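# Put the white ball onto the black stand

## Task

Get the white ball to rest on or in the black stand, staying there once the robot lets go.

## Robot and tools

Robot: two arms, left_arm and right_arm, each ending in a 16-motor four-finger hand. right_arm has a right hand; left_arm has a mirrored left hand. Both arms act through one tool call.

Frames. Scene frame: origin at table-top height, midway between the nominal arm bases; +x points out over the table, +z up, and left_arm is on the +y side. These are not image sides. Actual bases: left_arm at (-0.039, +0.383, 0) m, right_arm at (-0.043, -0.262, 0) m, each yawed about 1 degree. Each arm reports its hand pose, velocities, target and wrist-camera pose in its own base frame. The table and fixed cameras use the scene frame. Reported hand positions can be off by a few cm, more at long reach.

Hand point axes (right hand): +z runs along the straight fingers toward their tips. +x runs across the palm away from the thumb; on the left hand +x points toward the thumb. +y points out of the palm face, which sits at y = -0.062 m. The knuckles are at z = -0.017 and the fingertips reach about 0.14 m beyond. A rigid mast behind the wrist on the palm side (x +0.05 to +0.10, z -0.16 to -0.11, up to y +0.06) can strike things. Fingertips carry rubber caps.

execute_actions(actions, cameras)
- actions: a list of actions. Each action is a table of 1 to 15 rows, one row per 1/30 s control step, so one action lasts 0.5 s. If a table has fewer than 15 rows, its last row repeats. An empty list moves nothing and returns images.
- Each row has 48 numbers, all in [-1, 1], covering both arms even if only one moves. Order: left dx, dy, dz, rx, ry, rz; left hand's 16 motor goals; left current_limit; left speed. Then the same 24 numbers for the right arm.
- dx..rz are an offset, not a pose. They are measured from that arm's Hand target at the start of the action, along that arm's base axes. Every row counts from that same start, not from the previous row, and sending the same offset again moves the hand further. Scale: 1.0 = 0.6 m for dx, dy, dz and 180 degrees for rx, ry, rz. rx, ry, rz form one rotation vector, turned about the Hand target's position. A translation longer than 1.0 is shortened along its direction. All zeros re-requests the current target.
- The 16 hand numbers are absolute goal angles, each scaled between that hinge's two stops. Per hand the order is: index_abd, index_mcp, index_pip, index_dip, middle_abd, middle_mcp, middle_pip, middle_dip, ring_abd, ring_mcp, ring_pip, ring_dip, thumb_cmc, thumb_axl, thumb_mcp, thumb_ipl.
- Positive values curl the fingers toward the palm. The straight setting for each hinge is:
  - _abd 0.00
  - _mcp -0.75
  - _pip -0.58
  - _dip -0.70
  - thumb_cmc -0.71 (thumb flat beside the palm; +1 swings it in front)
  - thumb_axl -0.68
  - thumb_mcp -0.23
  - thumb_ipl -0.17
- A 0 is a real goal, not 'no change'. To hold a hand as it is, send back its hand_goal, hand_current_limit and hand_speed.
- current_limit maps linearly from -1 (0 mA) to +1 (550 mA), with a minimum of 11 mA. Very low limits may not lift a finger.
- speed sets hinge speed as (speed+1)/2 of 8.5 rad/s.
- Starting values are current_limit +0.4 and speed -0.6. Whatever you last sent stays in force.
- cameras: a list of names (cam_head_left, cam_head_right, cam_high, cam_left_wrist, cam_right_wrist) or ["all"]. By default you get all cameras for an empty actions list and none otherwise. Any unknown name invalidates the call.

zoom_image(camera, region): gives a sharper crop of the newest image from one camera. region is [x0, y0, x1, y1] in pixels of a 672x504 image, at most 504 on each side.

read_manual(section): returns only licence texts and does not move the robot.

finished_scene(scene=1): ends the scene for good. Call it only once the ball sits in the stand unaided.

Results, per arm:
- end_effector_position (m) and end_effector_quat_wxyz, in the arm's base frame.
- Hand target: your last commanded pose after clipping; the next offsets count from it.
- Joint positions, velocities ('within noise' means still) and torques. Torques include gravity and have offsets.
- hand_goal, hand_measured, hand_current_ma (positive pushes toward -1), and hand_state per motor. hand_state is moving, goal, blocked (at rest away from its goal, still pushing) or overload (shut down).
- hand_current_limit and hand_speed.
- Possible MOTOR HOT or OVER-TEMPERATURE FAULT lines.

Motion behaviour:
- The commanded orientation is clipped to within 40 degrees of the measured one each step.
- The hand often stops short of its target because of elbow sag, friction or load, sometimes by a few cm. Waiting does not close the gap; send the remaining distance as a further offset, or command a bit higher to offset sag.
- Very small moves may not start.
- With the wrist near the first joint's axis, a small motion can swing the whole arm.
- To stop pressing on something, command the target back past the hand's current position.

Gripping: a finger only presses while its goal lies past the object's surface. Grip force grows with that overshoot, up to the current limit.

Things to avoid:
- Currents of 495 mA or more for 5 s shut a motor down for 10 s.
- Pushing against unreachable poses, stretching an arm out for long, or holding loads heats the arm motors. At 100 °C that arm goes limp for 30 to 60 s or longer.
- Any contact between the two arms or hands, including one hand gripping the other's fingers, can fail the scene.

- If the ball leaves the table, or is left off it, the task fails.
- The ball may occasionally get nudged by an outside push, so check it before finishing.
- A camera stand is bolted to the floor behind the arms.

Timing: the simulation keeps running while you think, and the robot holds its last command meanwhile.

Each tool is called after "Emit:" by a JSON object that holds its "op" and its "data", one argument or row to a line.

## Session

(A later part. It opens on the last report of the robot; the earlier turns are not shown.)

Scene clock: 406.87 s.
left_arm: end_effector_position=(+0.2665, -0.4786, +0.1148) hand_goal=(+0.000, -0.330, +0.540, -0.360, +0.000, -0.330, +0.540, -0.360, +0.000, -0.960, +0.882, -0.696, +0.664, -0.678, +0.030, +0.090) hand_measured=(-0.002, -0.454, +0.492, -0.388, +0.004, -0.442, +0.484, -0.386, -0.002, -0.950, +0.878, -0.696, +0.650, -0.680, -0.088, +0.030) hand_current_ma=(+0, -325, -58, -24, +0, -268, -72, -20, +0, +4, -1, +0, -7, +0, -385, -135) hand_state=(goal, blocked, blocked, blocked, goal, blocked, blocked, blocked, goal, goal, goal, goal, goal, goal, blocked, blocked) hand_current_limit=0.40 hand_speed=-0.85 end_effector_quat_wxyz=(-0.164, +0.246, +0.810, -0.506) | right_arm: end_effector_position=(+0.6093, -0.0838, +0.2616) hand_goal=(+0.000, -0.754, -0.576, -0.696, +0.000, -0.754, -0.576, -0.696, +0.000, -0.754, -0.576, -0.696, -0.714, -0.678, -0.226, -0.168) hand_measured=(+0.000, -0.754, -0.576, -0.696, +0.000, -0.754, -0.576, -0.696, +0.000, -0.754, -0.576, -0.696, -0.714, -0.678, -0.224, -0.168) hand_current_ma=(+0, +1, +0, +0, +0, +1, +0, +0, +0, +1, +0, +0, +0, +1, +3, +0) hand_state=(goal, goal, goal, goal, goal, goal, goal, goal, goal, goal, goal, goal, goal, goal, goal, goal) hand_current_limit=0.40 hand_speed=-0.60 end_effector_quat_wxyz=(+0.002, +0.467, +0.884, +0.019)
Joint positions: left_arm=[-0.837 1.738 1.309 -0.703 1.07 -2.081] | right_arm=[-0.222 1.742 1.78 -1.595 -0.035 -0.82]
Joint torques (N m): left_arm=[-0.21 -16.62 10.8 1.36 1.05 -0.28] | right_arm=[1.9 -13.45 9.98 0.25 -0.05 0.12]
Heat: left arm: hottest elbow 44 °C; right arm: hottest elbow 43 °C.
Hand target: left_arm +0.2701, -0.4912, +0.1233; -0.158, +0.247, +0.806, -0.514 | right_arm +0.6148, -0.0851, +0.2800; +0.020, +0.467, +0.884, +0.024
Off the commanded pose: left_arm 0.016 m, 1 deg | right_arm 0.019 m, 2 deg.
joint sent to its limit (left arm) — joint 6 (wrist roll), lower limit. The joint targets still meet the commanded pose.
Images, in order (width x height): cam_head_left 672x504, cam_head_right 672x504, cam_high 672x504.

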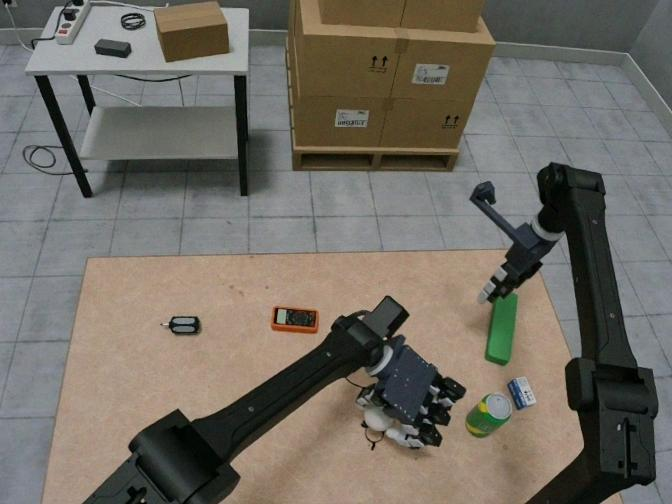

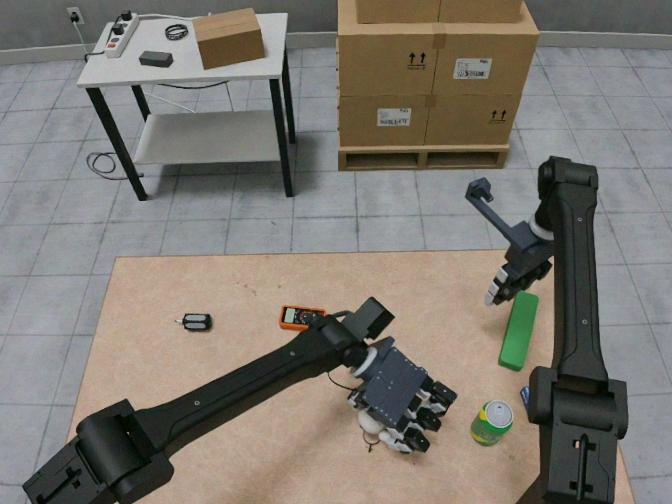

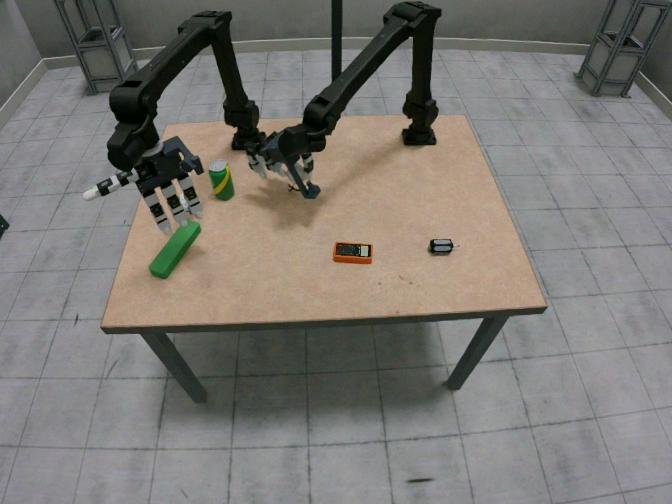

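Emit:
{"op": "execute_actions", "data": {
  "actions": [
    [[-0.02,0.002,-0.025,0,0,0, 0,-0.33,0.54,-0.36,0,-0.33,0.54,-0.36,0,-0.96,0.883,-0.696,0.664,-0.677,0.03,0.09,0.4,-0.85, 0,0,0,0,0,0,0,-0.754,-0.576,-0.696,0,-0.754,-0.576,-0.696,0,-0.754,-0.576,-0.696,-0.714,-0.678,-0.226,-0.168,0.4,-0.6]]
  ],
  "cameras": ["cam_head_left","cam_head_right","cam_high"]
}}

Emit:
{"op": "zoom_image", "data": {
  "camera": "cam_head_left",
  "region": [340, 380, 420, 460]
}}

Emit:
{"op": "zoom_image", "data": {
  "camera": "cam_head_right",
  "region": [340, 380, 420, 460]
}}

Emit:
{"op": "zoom_image", "data": {
  "camera": "cam_high",
  "region": [260, 140, 340, 210]
}}

Scene clock: 419.30 s.
left_arm: end_effector_position=(+0.2584, -0.4839, +0.1080) hand_goal=(+0.000, -0.330, +0.540, -0.360, +0.000, -0.330, +0.540, -0.360, +0.000, -0.960, +0.882, -0.696, +0.664, -0.678, +0.030, +0.090) hand_measured=(-0.002, -0.454, +0.492, -0.388, +0.004, -0.442, +0.484, -0.386, -0.002, -0.950, +0.878, -0.696, +0.650, -0.680, -0.088, +0.030) hand_current_ma=(+0, -325, -58, -24, +0, -268, -72, -20, +0, +4, -1, +0, -7, +0, -385, -135) hand_state=(goal, blocked, blocked, blocked, goal, blocked, blocked, blocked, goal, goal, goal, goal, goal, goal, blocked, blocked) hand_current_limit=0.40 hand_speed=-0.85 end_effector_quat_wxyz=(-0.162, +0.258, +0.806, -0.508) | right_arm: end_effector_position=(+0.6093, -0.0838, +0.2616) hand_goal=(+0.000, -0.754, -0.576, -0.696, +0.000, -0.754, -0.576, -0.696, +0.000, -0.754, -0.576, -0.696, -0.714, -0.678, -0.226, -0.168) hand_measured=(+0.000, -0.754, -0.576, -0.696, +0.000, -0.754, -0.576, -0.696, +0.000, -0.754, -0.576, -0.696, -0.714, -0.678, -0.224, -0.168) hand_current_ma=(+0, +1, +0, +0, +0, +1, +0, +0, +0, +1, +0, +0, +0, +1, +3, +0) hand_state=(goal, goal, goal, goal, goal, goal, goal, goal, goal, goal, goal, goal, goal, goal, goal, goal) hand_current_limit=0.40 hand_speed=-0.60 end_effector_quat_wxyz=(+0.002, +0.467, +0.884, +0.019)
Joint positions: left_arm=[-0.855 1.738 1.287 -0.661 1.07 -2.082] | right_arm=[-0.222 1.742 1.78 -1.595 -0.035 -0.82]
Joint torques (N m): left_arm=[0.03 -16.73 9.33 1.42 0.92 -0.28] | right_arm=[1.9 -13.45 9.96 0.25 -0.06 0.12]
Heat: left arm: hottest elbow 43 °C; right arm: hottest elbow 43 °C.
Hand target: left_arm +0.2582, -0.4900, +0.1083; -0.158, +0.247, +0.806, -0.514 | right_arm +0.6148, -0.0851, +0.2800; +0.020, +0.467, +0.884, +0.024
Off the commanded pose: left_arm 0.006 m, 1 deg | right_arm 0.019 m, 2 deg.
joint sent to its limit (left arm) — joint 6 (wrist roll), lower limit. The joint targets still meet the commanded pose.
Images, in order (width x height): cam_head_left 672x504, cam_head_right 672x504, cam_high 672x504.

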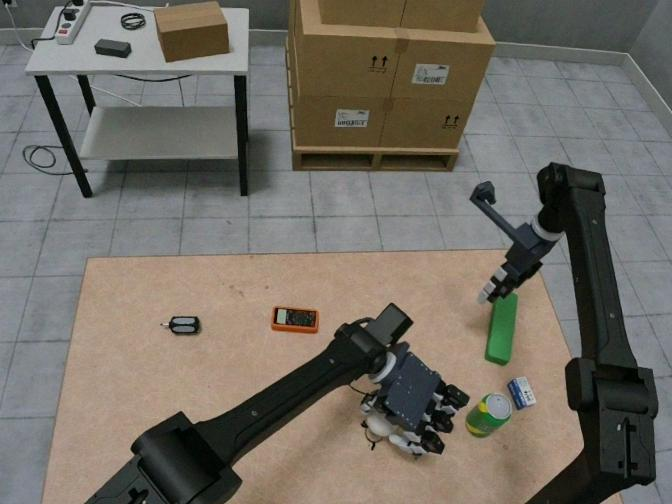

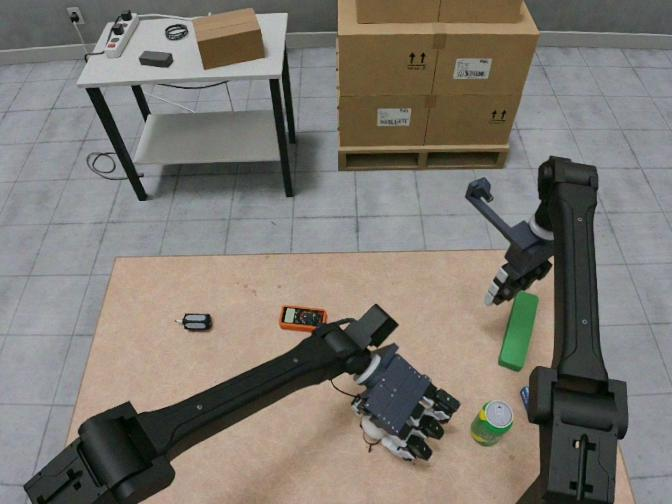

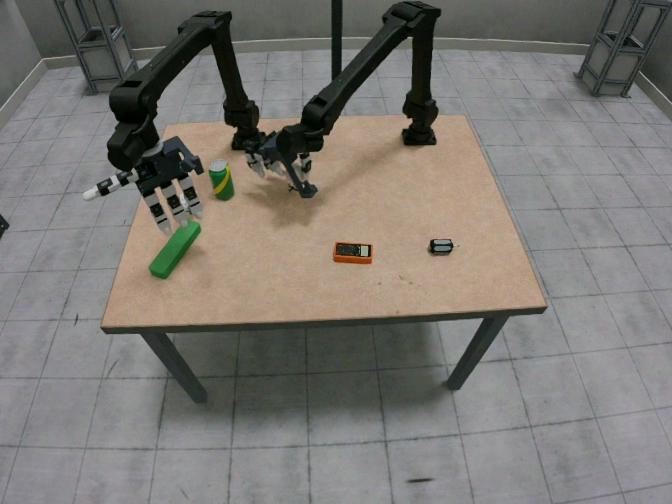

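Scaled by 6.300 from the camera's 672x504 image, which has a finer 960x720 frame.

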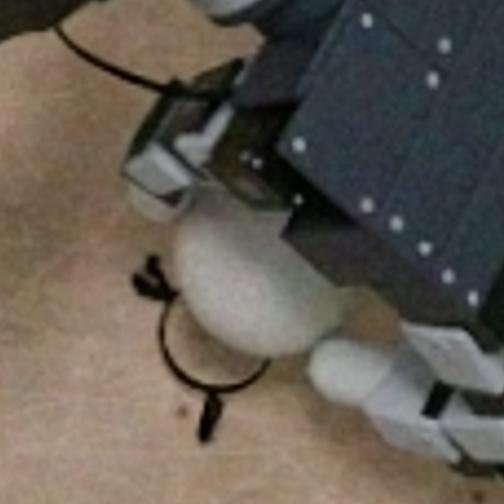

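Scaled by 6.300 from the camera's 672x504 image, which has a finer 960x720 frame.

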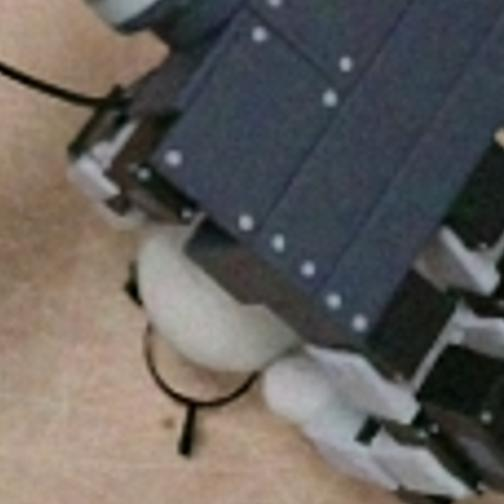

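Scaled by 6.300 from the camera's 672x504 image, which has a finer 960x720 frame.

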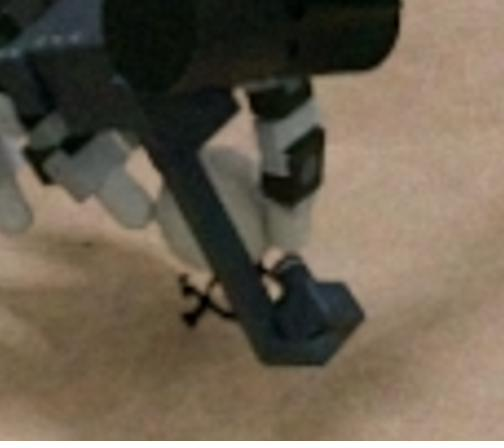

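Emit:
{"op": "execute_actions", "data": {
  "actions": [
    [[-0.005,0.02,-0.02,0,0,0, 0,-0.33,0.54,-0.36,0,-0.33,0.54,-0.36,0,-0.96,0.883,-0.696,0.664,-0.677,0.03,0.09,0.4,-0.85, 0,0,0,0,0,0,0,-0.754,-0.576,-0.696,0,-0.754,-0.576,-0.696,0,-0.754,-0.576,-0.696,-0.714,-0.678,-0.226,-0.168,0.4,-0.6]]
  ],
  "cameras": ["cam_head_left","cam_head_right","cam_high"]
}}

Emit:
{"op": "zoom_image", "data": {
  "camera": "cam_head_left",
  "region": [340, 380, 420, 460]
}}

Emit:
{"op": "zoom_image", "data": {
  "camera": "cam_head_right",
  "region": [340, 380, 420, 460]
}}

Emit:
{"op": "zoom_image", "data": {
  "camera": "cam_high",
  "region": [260, 140, 340, 210]
}}

Scene clock: 429.60 s.
left_arm: end_effector_position=(+0.2491, -0.4733, +0.0875) hand_goal=(+0.000, -0.330, +0.540, -0.360, +0.000, -0.330, +0.540, -0.360, +0.000, -0.960, +0.882, -0.696, +0.664, -0.678, +0.030, +0.090) hand_measured=(-0.002, -0.454, +0.492, -0.388, +0.004, -0.442, +0.484, -0.386, -0.002, -0.950, +0.878, -0.696, +0.650, -0.680, -0.088, +0.030) hand_current_ma=(+0, -325, -58, -24, +0, -268, -72, -20, +0, +4, -1, +0, -7, +0, -385, -135) hand_state=(goal, blocked, blocked, blocked, goal, blocked, blocked, blocked, goal, goal, goal, goal, goal, goal, blocked, blocked) hand_current_limit=0.40 hand_speed=-0.85 end_effector_quat_wxyz=(-0.168, +0.254, +0.808, -0.505) | right_arm: end_effector_position=(+0.6093, -0.0838, +0.2616) hand_goal=(+0.000, -0.754, -0.576, -0.696, +0.000, -0.754, -0.576, -0.696, +0.000, -0.754, -0.576, -0.696, -0.714, -0.678, -0.226, -0.168) hand_measured=(+0.000, -0.754, -0.576, -0.696, +0.000, -0.754, -0.576, -0.696, +0.000, -0.754, -0.576, -0.696, -0.714, -0.678, -0.224, -0.168) hand_current_ma=(+0, +1, +0, +0, +0, +1, +0, +0, +0, +1, +0, +0, +0, +1, +3, +0) hand_state=(goal, goal, goal, goal, goal, goal, goal, goal, goal, goal, goal, goal, goal, goal, goal, goal) hand_current_limit=0.40 hand_speed=-0.60 end_effector_quat_wxyz=(+0.002, +0.467, +0.884, +0.019)
Joint positions: left_arm=[-0.855 1.738 1.228 -0.619 1.07 -2.082] | right_arm=[-0.222 1.742 1.78 -1.595 -0.035 -0.82]
Joint torques (N m): left_arm=[0.91 -17.61 9.09 1.37 1.01 -0.28] | right_arm=[1.85 -13.45 9.96 0.27 -0.06 0.12]
Heat: left arm: hottest elbow 42 °C; right arm: hottest elbow 43 °C.
Hand target: left_arm +0.2552, -0.4780, +0.0963; -0.158, +0.247, +0.806, -0.514 | right_arm +0.6148, -0.0851, +0.2800; +0.020, +0.467, +0.884, +0.024
Off the commanded pose: left_arm 0.012 m, 2 deg | right_arm 0.019 m, 2 deg.
joint sent to its limit (left arm) — joint 6 (wrist roll), lower limit. The joint targets still meet the commanded pose.
Images, in order (width x height): cam_head_left 672x504, cam_head_right 672x504, cam_high 672x504.

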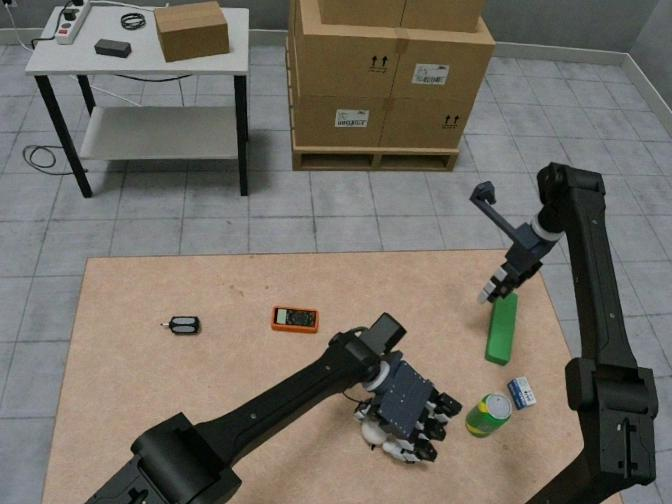

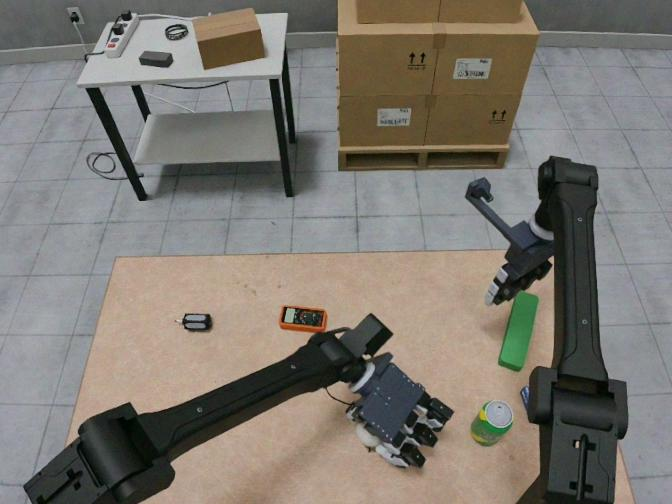

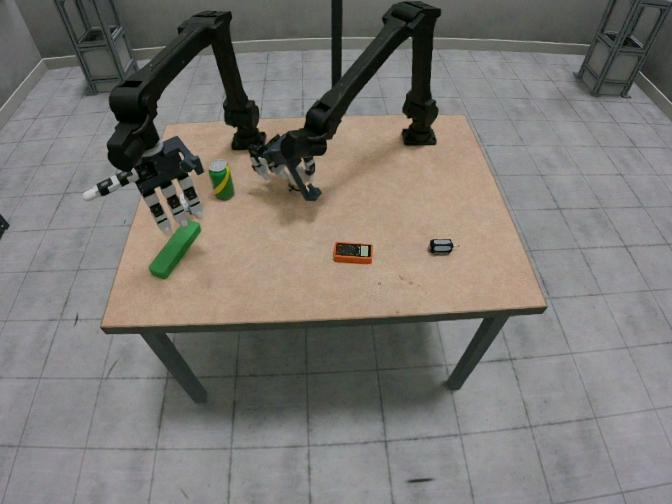

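Scaled by 6.300 from the camera's 672x504 image, which has a finer 960x720 frame.

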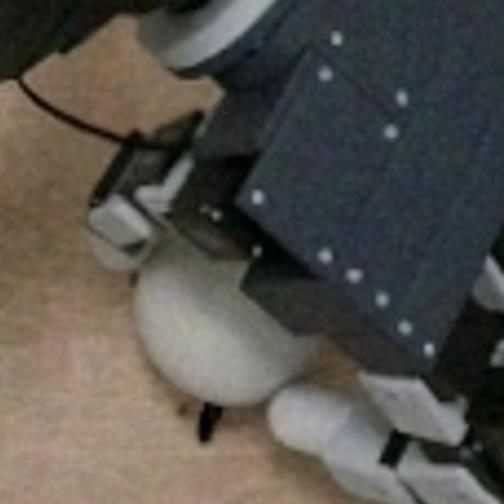

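Scaled by 6.300 from the camera's 672x504 image, which has a finer 960x720 frame.

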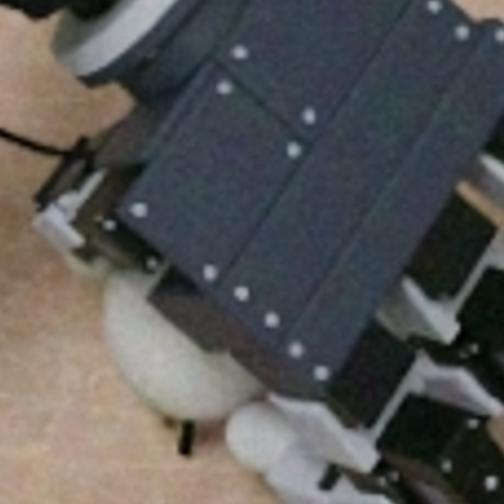

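Scaled by 6.300 from the camera's 672x504 image, which has a finer 960x720 frame.

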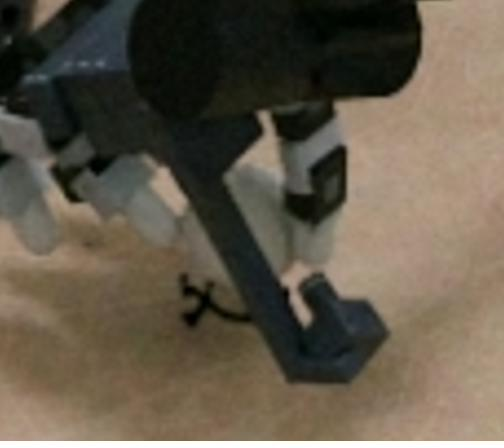

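Emit:
{"op": "execute_actions", "data": {
  "actions": [
    [[0.0167,-0.01,0.007,0,0,0, 0,-0.33,0.54,-0.36,0,-0.33,0.54,-0.36,0,-0.96,0.883,-0.696,0.664,-0.677,0.03,0.09,0.4,-0.85, 0,0,0,0,0,0,0,-0.754,-0.576,-0.696,0,-0.754,-0.576,-0.696,0,-0.754,-0.576,-0.696,-0.714,-0.678,-0.226,-0.168,0.4,-0.6]]
  ],
  "cameras": ["cam_head_left","cam_head_right"]
}}

Emit:
{"op": "zoom_image", "data": {
  "camera": "cam_head_left",
  "region": [340, 380, 420, 460]
}}

Emit:
{"op": "zoom_image", "data": {
  "camera": "cam_head_right",
  "region": [340, 380, 420, 460]
}}

Scene clock: 440.30 s.
left_arm: end_effector_position=(+0.2515, -0.4721, +0.0875) hand_goal=(+0.000, -0.330, +0.540, -0.360, +0.000, -0.330, +0.540, -0.360, +0.000, -0.960, +0.882, -0.696, +0.664, -0.678, +0.030, +0.090) hand_measured=(-0.002, -0.454, +0.492, -0.388, +0.004, -0.442, +0.484, -0.386, -0.002, -0.950, +0.878, -0.696, +0.650, -0.680, -0.088, +0.030) hand_current_ma=(+0, -325, -58, -24, +0, -268, -72, -20, +0, +4, -1, +0, -7, +0, -385, -135) hand_state=(goal, blocked, blocked, blocked, goal, blocked, blocked, blocked, goal, goal, goal, goal, goal, goal, blocked, blocked) hand_current_limit=0.40 hand_speed=-0.85 end_effector_quat_wxyz=(-0.167, +0.252, +0.809, -0.505) | right_arm: end_effector_position=(+0.6093, -0.0838, +0.2616) hand_goal=(+0.000, -0.754, -0.576, -0.696, +0.000, -0.754, -0.576, -0.696, +0.000, -0.754, -0.576, -0.696, -0.714, -0.678, -0.226, -0.168) hand_measured=(+0.000, -0.754, -0.576, -0.696, +0.000, -0.754, -0.576, -0.696, +0.000, -0.754, -0.576, -0.696, -0.714, -0.678, -0.224, -0.168) hand_current_ma=(+0, +1, +0, +0, +0, +1, +0, +0, +0, +1, +0, +0, +0, +1, +3, +0) hand_state=(goal, goal, goal, goal, goal, goal, goal, goal, goal, goal, goal, goal, goal, goal, goal, goal) hand_current_limit=0.40 hand_speed=-0.60 end_effector_quat_wxyz=(+0.002, +0.467, +0.884, +0.019)
Joint positions: left_arm=[-0.85 1.738 1.228 -0.619 1.07 -2.082] | right_arm=[-0.222 1.742 1.78 -1.595 -0.035 -0.82]
Joint torques (N m): left_arm=[1.08 -15.91 11.9 0.69 1.06 -0.28] | right_arm=[1.9 -13.39 9.98 0.25 -0.06 0.11]
Heat: left arm: hottest elbow 40 °C; right arm: hottest elbow 43 °C.
Hand target: left_arm +0.2651, -0.4840, +0.1005; -0.158, +0.247, +0.806, -0.514 | right_arm +0.6148, -0.0851, +0.2800; +0.020, +0.467, +0.884, +0.024
Off the commanded pose: left_arm 0.022 m, 2 deg | right_arm 0.019 m, 2 deg.
joint sent to its limit (left arm) — joint 6 (wrist roll), lower limit. The joint targets still meet the commanded pose.
Images, in order (width x height): cam_head_left 672x504, cam_head_right 672x504.

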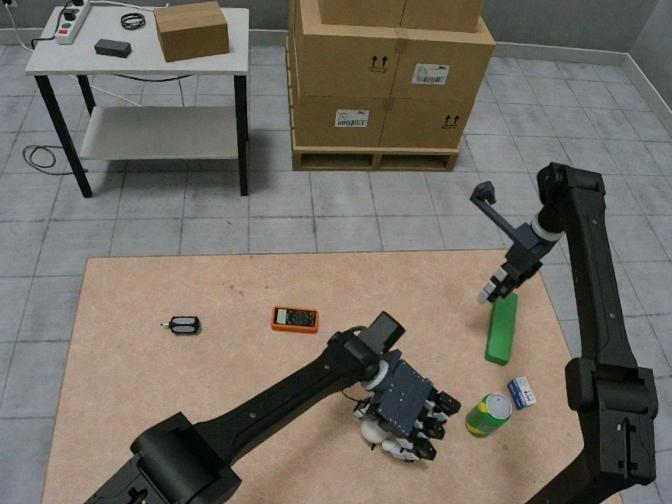

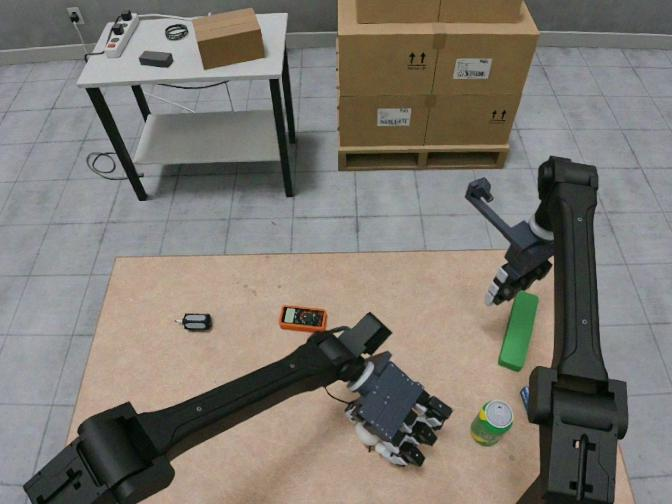

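Scaled by 6.300 from the camera's 672x504 image, which has a finer 960x720 frame.

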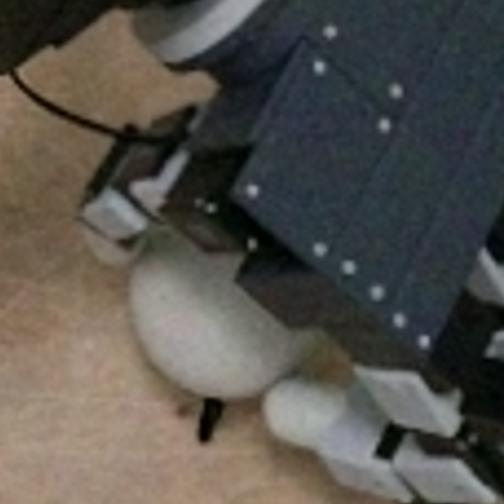

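Scaled by 6.300 from the camera's 672x504 image, which has a finer 960x720 frame.

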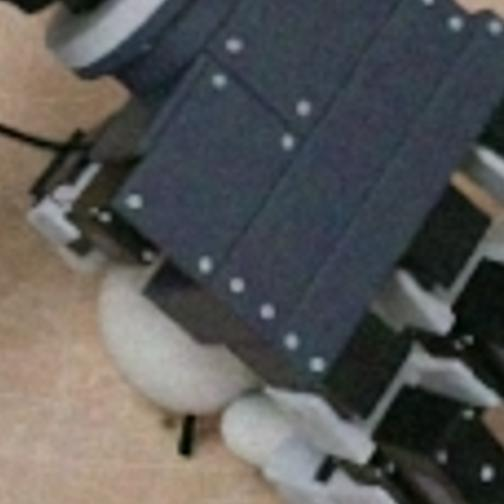

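Emit:
{"op": "execute_actions", "data": {
  "actions": [
    [[0.01,-0.0117,0.003,0,0,0, 0,-0.33,0.54,-0.36,0,-0.33,0.54,-0.36,0,-0.96,0.883,-0.696,0.664,-0.677,0.03,0.09,0.4,-0.85, 0,0,0,0,0,0,0,-0.754,-0.576,-0.696,0,-0.754,-0.576,-0.696,0,-0.754,-0.576,-0.696,-0.714,-0.678,-0.226,-0.168,0.4,-0.6]]
  ],
  "cameras": ["cam_head_left","cam_head_right"]
}}

Emit:
{"op": "zoom_image", "data": {
  "camera": "cam_head_left",
  "region": [340, 380, 420, 460]
}}

Emit:
{"op": "zoom_image", "data": {
  "camera": "cam_head_right",
  "region": [340, 380, 420, 460]
}}

Scene clock: 448.53 s.
left_arm: end_effector_position=(+0.2572, -0.4787, +0.0894) hand_goal=(+0.000, -0.330, +0.540, -0.360, +0.000, -0.330, +0.540, -0.360, +0.000, -0.960, +0.882, -0.696, +0.664, -0.678, +0.030, +0.090) hand_measured=(-0.002, -0.454, +0.492, -0.388, +0.004, -0.442, +0.484, -0.386, -0.002, -0.950, +0.878, -0.696, +0.650, -0.680, -0.088, +0.030) hand_current_ma=(+0, -325, -58, -24, +0, -268, -72, -20, +0, +4, -1, +0, -7, +0, -385, -135) hand_state=(goal, blocked, blocked, blocked, goal, blocked, blocked, blocked, goal, goal, goal, goal, goal, goal, blocked, blocked) hand_current_limit=0.40 hand_speed=-0.85 end_effector_quat_wxyz=(-0.164, +0.253, +0.808, -0.507) | right_arm: end_effector_position=(+0.6093, -0.0838, +0.2616) hand_goal=(+0.000, -0.754, -0.576, -0.696, +0.000, -0.754, -0.576, -0.696, +0.000, -0.754, -0.576, -0.696, -0.714, -0.678, -0.226, -0.168) hand_measured=(+0.000, -0.754, -0.576, -0.696, +0.000, -0.754, -0.576, -0.696, +0.000, -0.754, -0.576, -0.696, -0.714, -0.678, -0.224, -0.168) hand_current_ma=(+0, +1, +0, +0, +0, +1, +0, +0, +0, +1, +0, +0, +0, +1, +3, +0) hand_state=(goal, goal, goal, goal, goal, goal, goal, goal, goal, goal, goal, goal, goal, goal, goal, goal) hand_current_limit=0.40 hand_speed=-0.60 end_effector_quat_wxyz=(+0.002, +0.467, +0.884, +0.019)
Joint positions: left_arm=[-0.85 1.753 1.254 -0.623 1.07 -2.082] | right_arm=[-0.222 1.742 1.78 -1.595 -0.035 -0.82]
Joint torques (N m): left_arm=[1.03 -16.62 12.46 0.2 1.05 -0.28] | right_arm=[1.85 -13.45 9.95 0.25 -0.05 0.12]
Heat: left arm: hottest elbow 40 °C; right arm: hottest elbow 43 °C.
Hand target: left_arm +0.2711, -0.4910, +0.1024; -0.158, +0.247, +0.806, -0.514 | right_arm +0.6148, -0.0851, +0.2800; +0.020, +0.467, +0.884, +0.024
Off the commanded pose: left_arm 0.023 m, 1 deg | right_arm 0.019 m, 2 deg.
joint sent to its limit (left arm) — joint 6 (wrist roll), lower limit. The joint targets still meet the commanded pose.
Images, in order (width x height): cam_head_left 672x504, cam_head_right 672x504.

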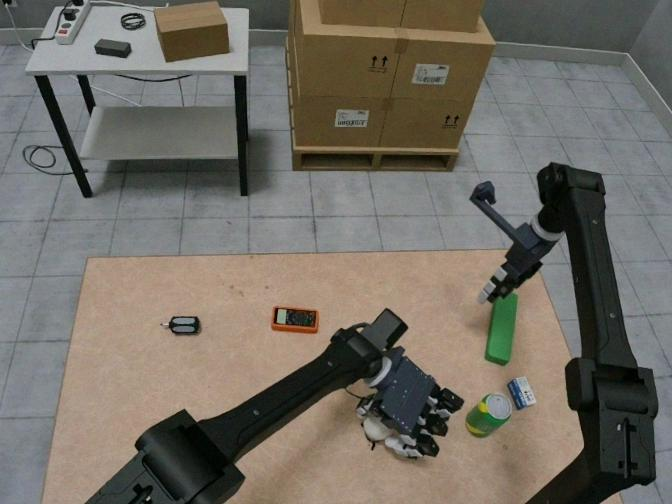

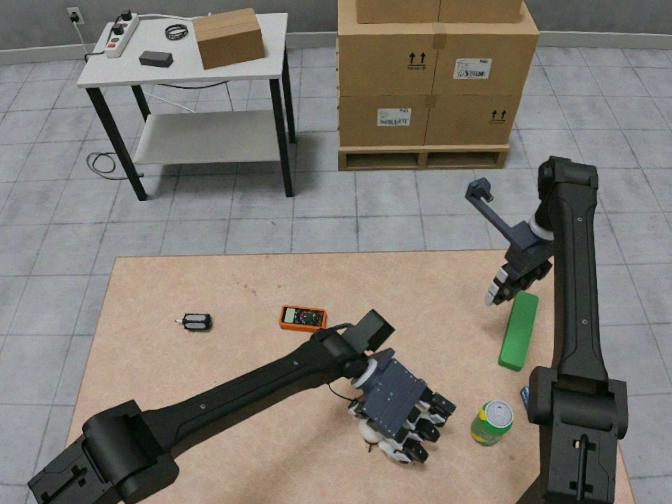

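Scaled by 6.300 from the camera's 672x504 image, which has a finer 960x720 frame.

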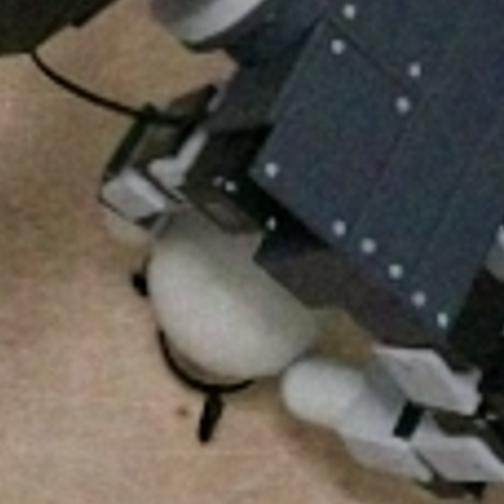

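Scaled by 6.300 from the camera's 672x504 image, which has a finer 960x720 frame.

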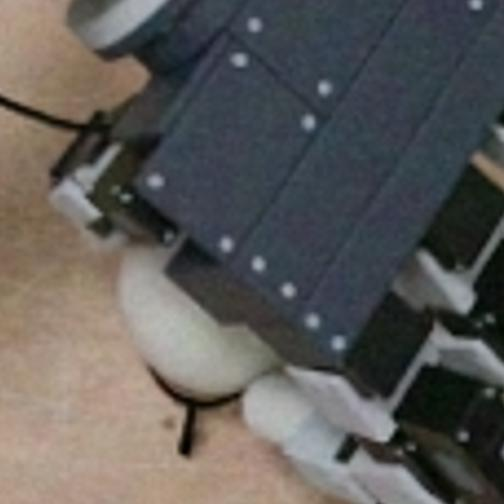

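Emit:
{"op": "execute_actions", "data": {
  "actions": [
    [[0.0,0,-0.02,0,0,0, 0,-0.33,0.54,-0.36,0,-0.33,0.54,-0.36,0,-0.96,0.883,-0.696,0.664,-0.677,0.03,0.09,0.4,-0.85, 0,0,0,0,0,0,0,-0.754,-0.576,-0.696,0,-0.754,-0.576,-0.696,0,-0.754,-0.576,-0.696,-0.714,-0.678,-0.226,-0.168,0.4,-0.6]]
  ],
  "cameras": ["cam_head_left","cam_head_right","cam_high"]
}}

Emit:
{"op": "zoom_image", "data": {
  "camera": "cam_head_left",
  "region": [340, 380, 420, 460]
}}

Emit:
{"op": "zoom_image", "data": {
  "camera": "cam_head_right",
  "region": [340, 380, 420, 460]
}}

Emit:
{"op": "zoom_image", "data": {
  "camera": "cam_high",
  "region": [260, 140, 340, 210]
}}

Scene clock: 456.93 s.
left_arm: end_effector_position=(+0.2568, -0.4781, +0.0835) hand_goal=(+0.000, -0.330, +0.540, -0.360, +0.000, -0.330, +0.540, -0.360, +0.000, -0.960, +0.882, -0.696, +0.664, -0.678, +0.030, +0.090) hand_measured=(-0.002, -0.454, +0.492, -0.388, +0.004, -0.440, +0.484, -0.384, -0.002, -0.950, +0.878, -0.696, +0.648, -0.680, -0.088, +0.030) hand_current_ma=(+0, -325, -58, -24, +0, -265, -72, -18, +0, +4, -1, +0, -8, -1, -385, -135) hand_state=(goal, blocked, blocked, blocked, goal, blocked, blocked, blocked, goal, goal, goal, goal, goal, goal, blocked, blocked) hand_current_limit=0.40 hand_speed=-0.85 end_effector_quat_wxyz=(-0.170, +0.249, +0.809, -0.504) | right_arm: end_effector_position=(+0.6093, -0.0838, +0.2616) hand_goal=(+0.000, -0.754, -0.576, -0.696, +0.000, -0.754, -0.576, -0.696, +0.000, -0.754, -0.576, -0.696, -0.714, -0.678, -0.226, -0.168) hand_measured=(+0.000, -0.754, -0.576, -0.696, +0.000, -0.754, -0.576, -0.696, +0.000, -0.754, -0.576, -0.696, -0.714, -0.678, -0.224, -0.168) hand_current_ma=(+0, +1, +0, +0, +0, +1, +0, +0, +0, +1, +0, +0, +0, +1, +3, +0) hand_state=(goal, goal, goal, goal, goal, goal, goal, goal, goal, goal, goal, goal, goal, goal, goal, goal) hand_current_limit=0.40 hand_speed=-0.60 end_effector_quat_wxyz=(+0.002, +0.467, +0.884, +0.019)
Joint positions: left_arm=[-0.85 1.765 1.254 -0.623 1.072 -2.084] | right_arm=[-0.222 1.742 1.78 -1.595 -0.035 -0.82]
Joint torques (N m): left_arm=[0.97 -15.68 11.38 1.42 0.98 -0.26] | right_arm=[1.85 -13.45 9.98 0.27 -0.05 0.12]
Heat: left arm: hottest elbow 41 °C; right arm: hottest elbow 43 °C.
Hand target: left_arm +0.2712, -0.4910, +0.0903; -0.158, +0.247, +0.806, -0.514 | right_arm +0.6148, -0.0851, +0.2800; +0.020, +0.467, +0.884, +0.024
Off the commanded pose: left_arm 0.021 m, 2 deg | right_arm 0.019 m, 2 deg.
joint sent to its limit (left arm) — joint 6 (wrist roll), lower limit. The joint targets still meet the commanded pose.
Images, in order (width x height): cam_head_left 672x504, cam_head_right 672x504, cam_high 672x504.

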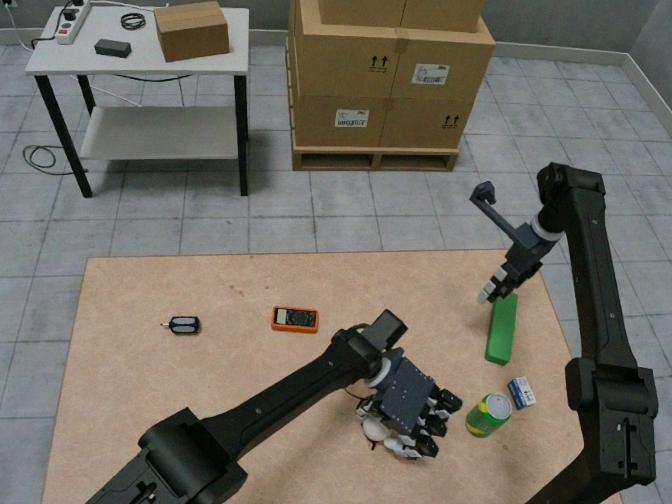

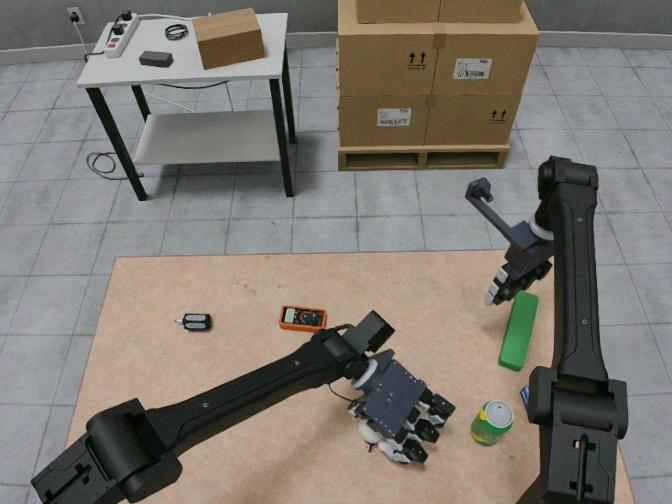

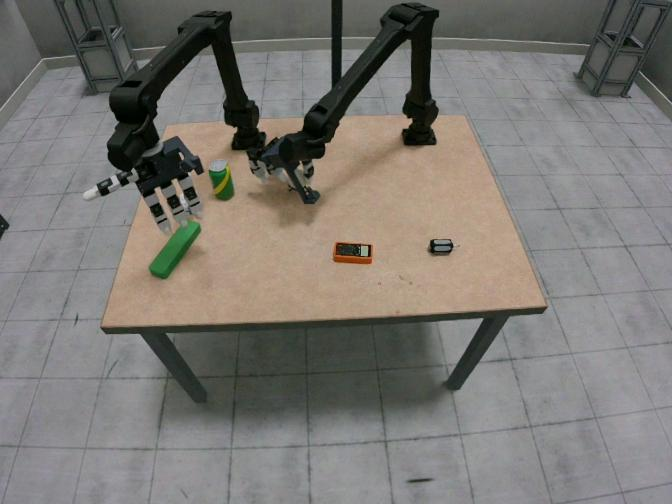

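Scaled by 6.300 from the camera's 672x504 image, which has a finer 960x720 frame.

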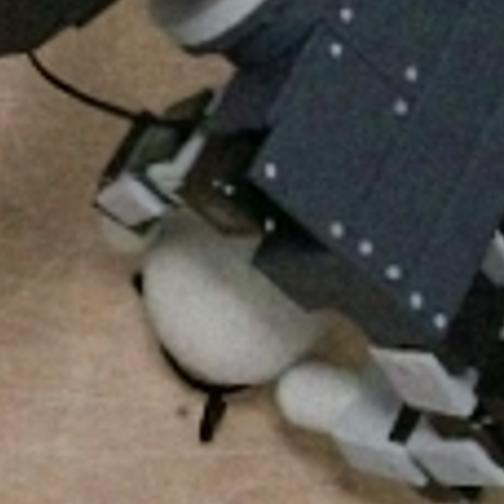

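Scaled by 6.300 from the camera's 672x504 image, which has a finer 960x720 frame.

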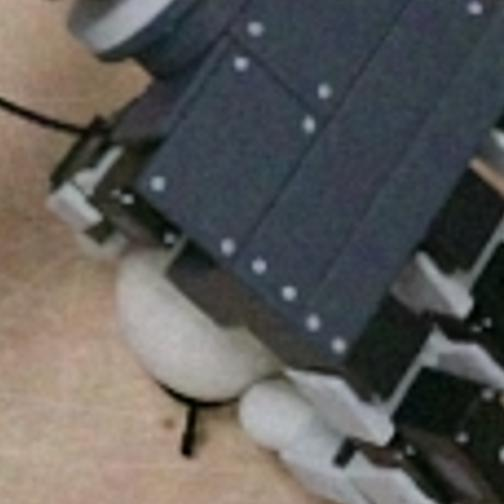

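Scaled by 6.300 from the camera's 672x504 image, which has a finer 960x720 frame.

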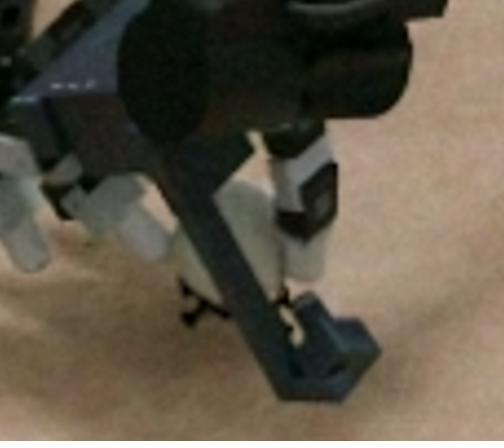

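Emit:
{"op": "execute_actions", "data": {
  "actions": [
    [[0.0,0,-0.018,0,0,0, 0,-0.33,0.54,-0.36,0,-0.33,0.54,-0.36,0,-0.96,0.883,-0.696,0.664,-0.677,0.03,0.09,0.4,-0.85, 0,0,0,0,0,0,0,-0.754,-0.576,-0.696,0,-0.754,-0.576,-0.696,0,-0.754,-0.576,-0.696,-0.714,-0.678,-0.226,-0.168,0.4,-0.6]]
  ],
  "cameras": ["cam_head_left","cam_head_right","cam_high"]
}}

Emit:
{"op": "zoom_image", "data": {
  "camera": "cam_head_left",
  "region": [340, 380, 420, 460]
}}

Emit:
{"op": "zoom_image", "data": {
  "camera": "cam_head_right",
  "region": [340, 380, 420, 460]
}}

Emit:
{"op": "zoom_image", "data": {
  "camera": "cam_high",
  "region": [260, 140, 340, 210]
}}

Scene clock: 463.90 s.
left_arm: end_effector_position=(+0.2613, -0.4824, +0.0825) hand_goal=(+0.000, -0.330, +0.540, -0.360, +0.000, -0.330, +0.540, -0.360, +0.000, -0.960, +0.882, -0.696, +0.664, -0.678, +0.030, +0.090) hand_measured=(-0.002, -0.454, +0.492, -0.388, +0.004, -0.440, +0.484, -0.384, -0.002, -0.950, +0.878, -0.696, +0.648, -0.682, -0.088, +0.030) hand_current_ma=(+0, -325, -58, -24, +0, -265, -72, -18, +0, +4, -1, +0, -8, -1, -385, -135) hand_state=(goal, blocked, blocked, blocked, goal, blocked, blocked, blocked, goal, goal, goal, goal, goal, goal, blocked, blocked) hand_current_limit=0.40 hand_speed=-0.85 end_effector_quat_wxyz=(-0.161, +0.254, +0.806, -0.510) | right_arm: end_effector_position=(+0.6093, -0.0838, +0.2616) hand_goal=(+0.000, -0.754, -0.576, -0.696, +0.000, -0.754, -0.576, -0.696, +0.000, -0.754, -0.576, -0.696, -0.714, -0.678, -0.226, -0.168) hand_measured=(+0.000, -0.754, -0.576, -0.696, +0.000, -0.754, -0.576, -0.696, +0.000, -0.754, -0.576, -0.696, -0.714, -0.678, -0.224, -0.168) hand_current_ma=(+0, +1, +0, +0, +0, +1, +0, +0, +0, +1, +0, +0, +0, +1, +3, +0) hand_state=(goal, goal, goal, goal, goal, goal, goal, goal, goal, goal, goal, goal, goal, goal, goal, goal) hand_current_limit=0.40 hand_speed=-0.60 end_effector_quat_wxyz=(+0.002, +0.467, +0.884, +0.019)
Joint positions: left_arm=[-0.848 1.77 1.254 -0.594 1.073 -2.086] | right_arm=[-0.222 1.742 1.78 -1.595 -0.035 -0.82]
Joint torques (N m): left_arm=[0.85 -14.97 10.5 1.33 0.95 -0.24] | right_arm=[1.9 -13.45 9.98 0.25 -0.05 0.12]
Heat: left arm: hottest elbow 41 °C; right arm: hottest elbow 43 °C.
Hand target: left_arm +0.2713, -0.4910, +0.0796; -0.158, +0.247, +0.806, -0.514 | right_arm +0.6148, -0.0851, +0.2800; +0.020, +0.467, +0.884, +0.024
Off the commanded pose: left_arm 0.014 m, 1 deg | right_arm 0.019 m, 2 deg.
joint sent to its limit (left arm) — joint 6 (wrist roll), lower limit. The joint targets still meet the commanded pose.
Images, in order (width x height): cam_head_left 672x504, cam_head_right 672x504, cam_high 672x504.

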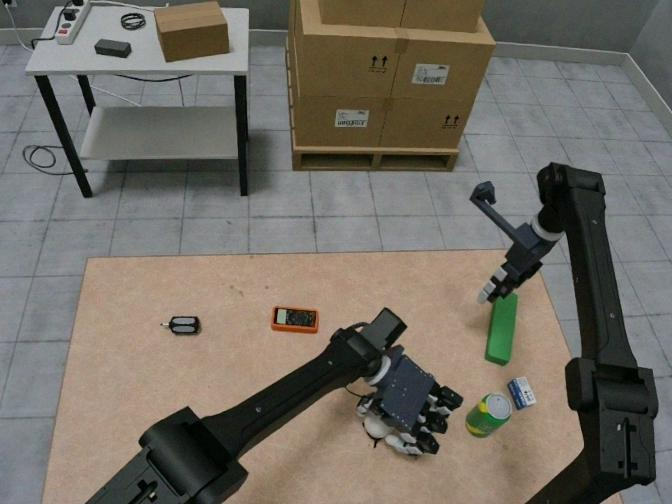

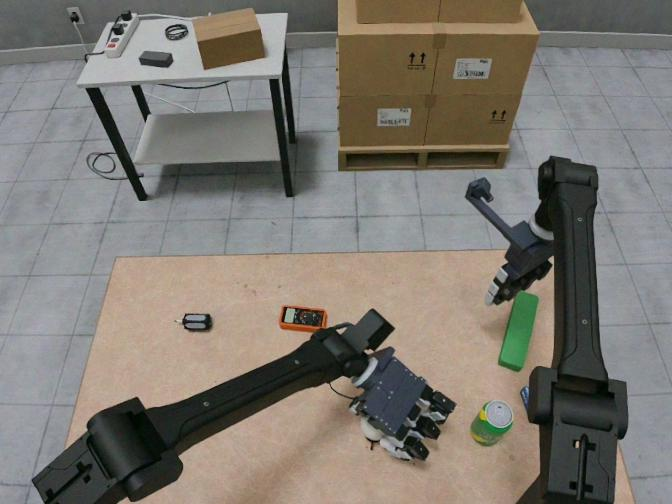

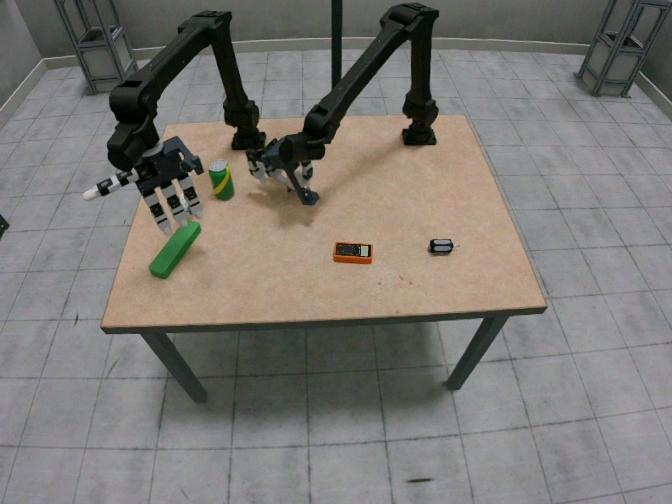

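Scaled by 6.300 from the camera's 672x504 image, which has a finer 960x720 frame.

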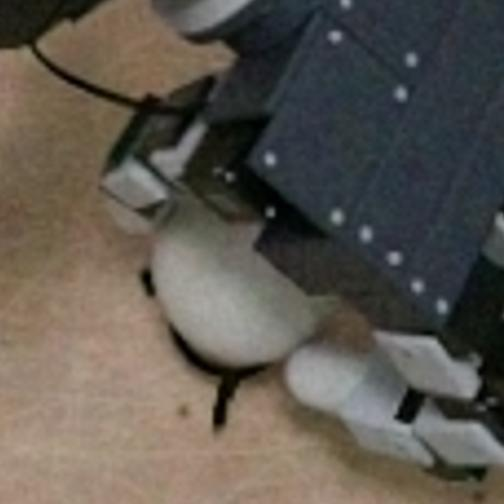

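Scaled by 6.300 from the camera's 672x504 image, which has a finer 960x720 frame.

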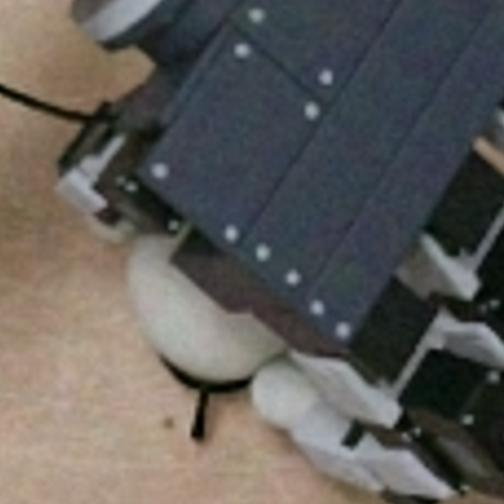

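Scaled by 6.300 from the camera's 672x504 image, which has a finer 960x720 frame.

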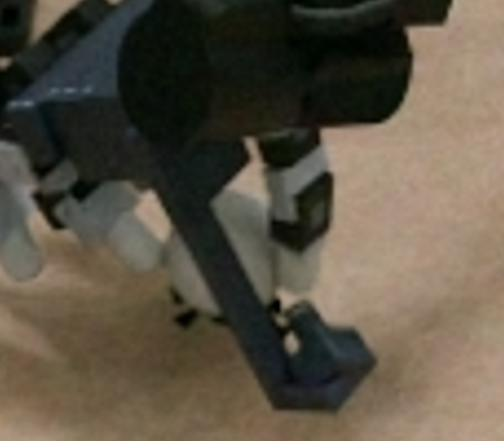

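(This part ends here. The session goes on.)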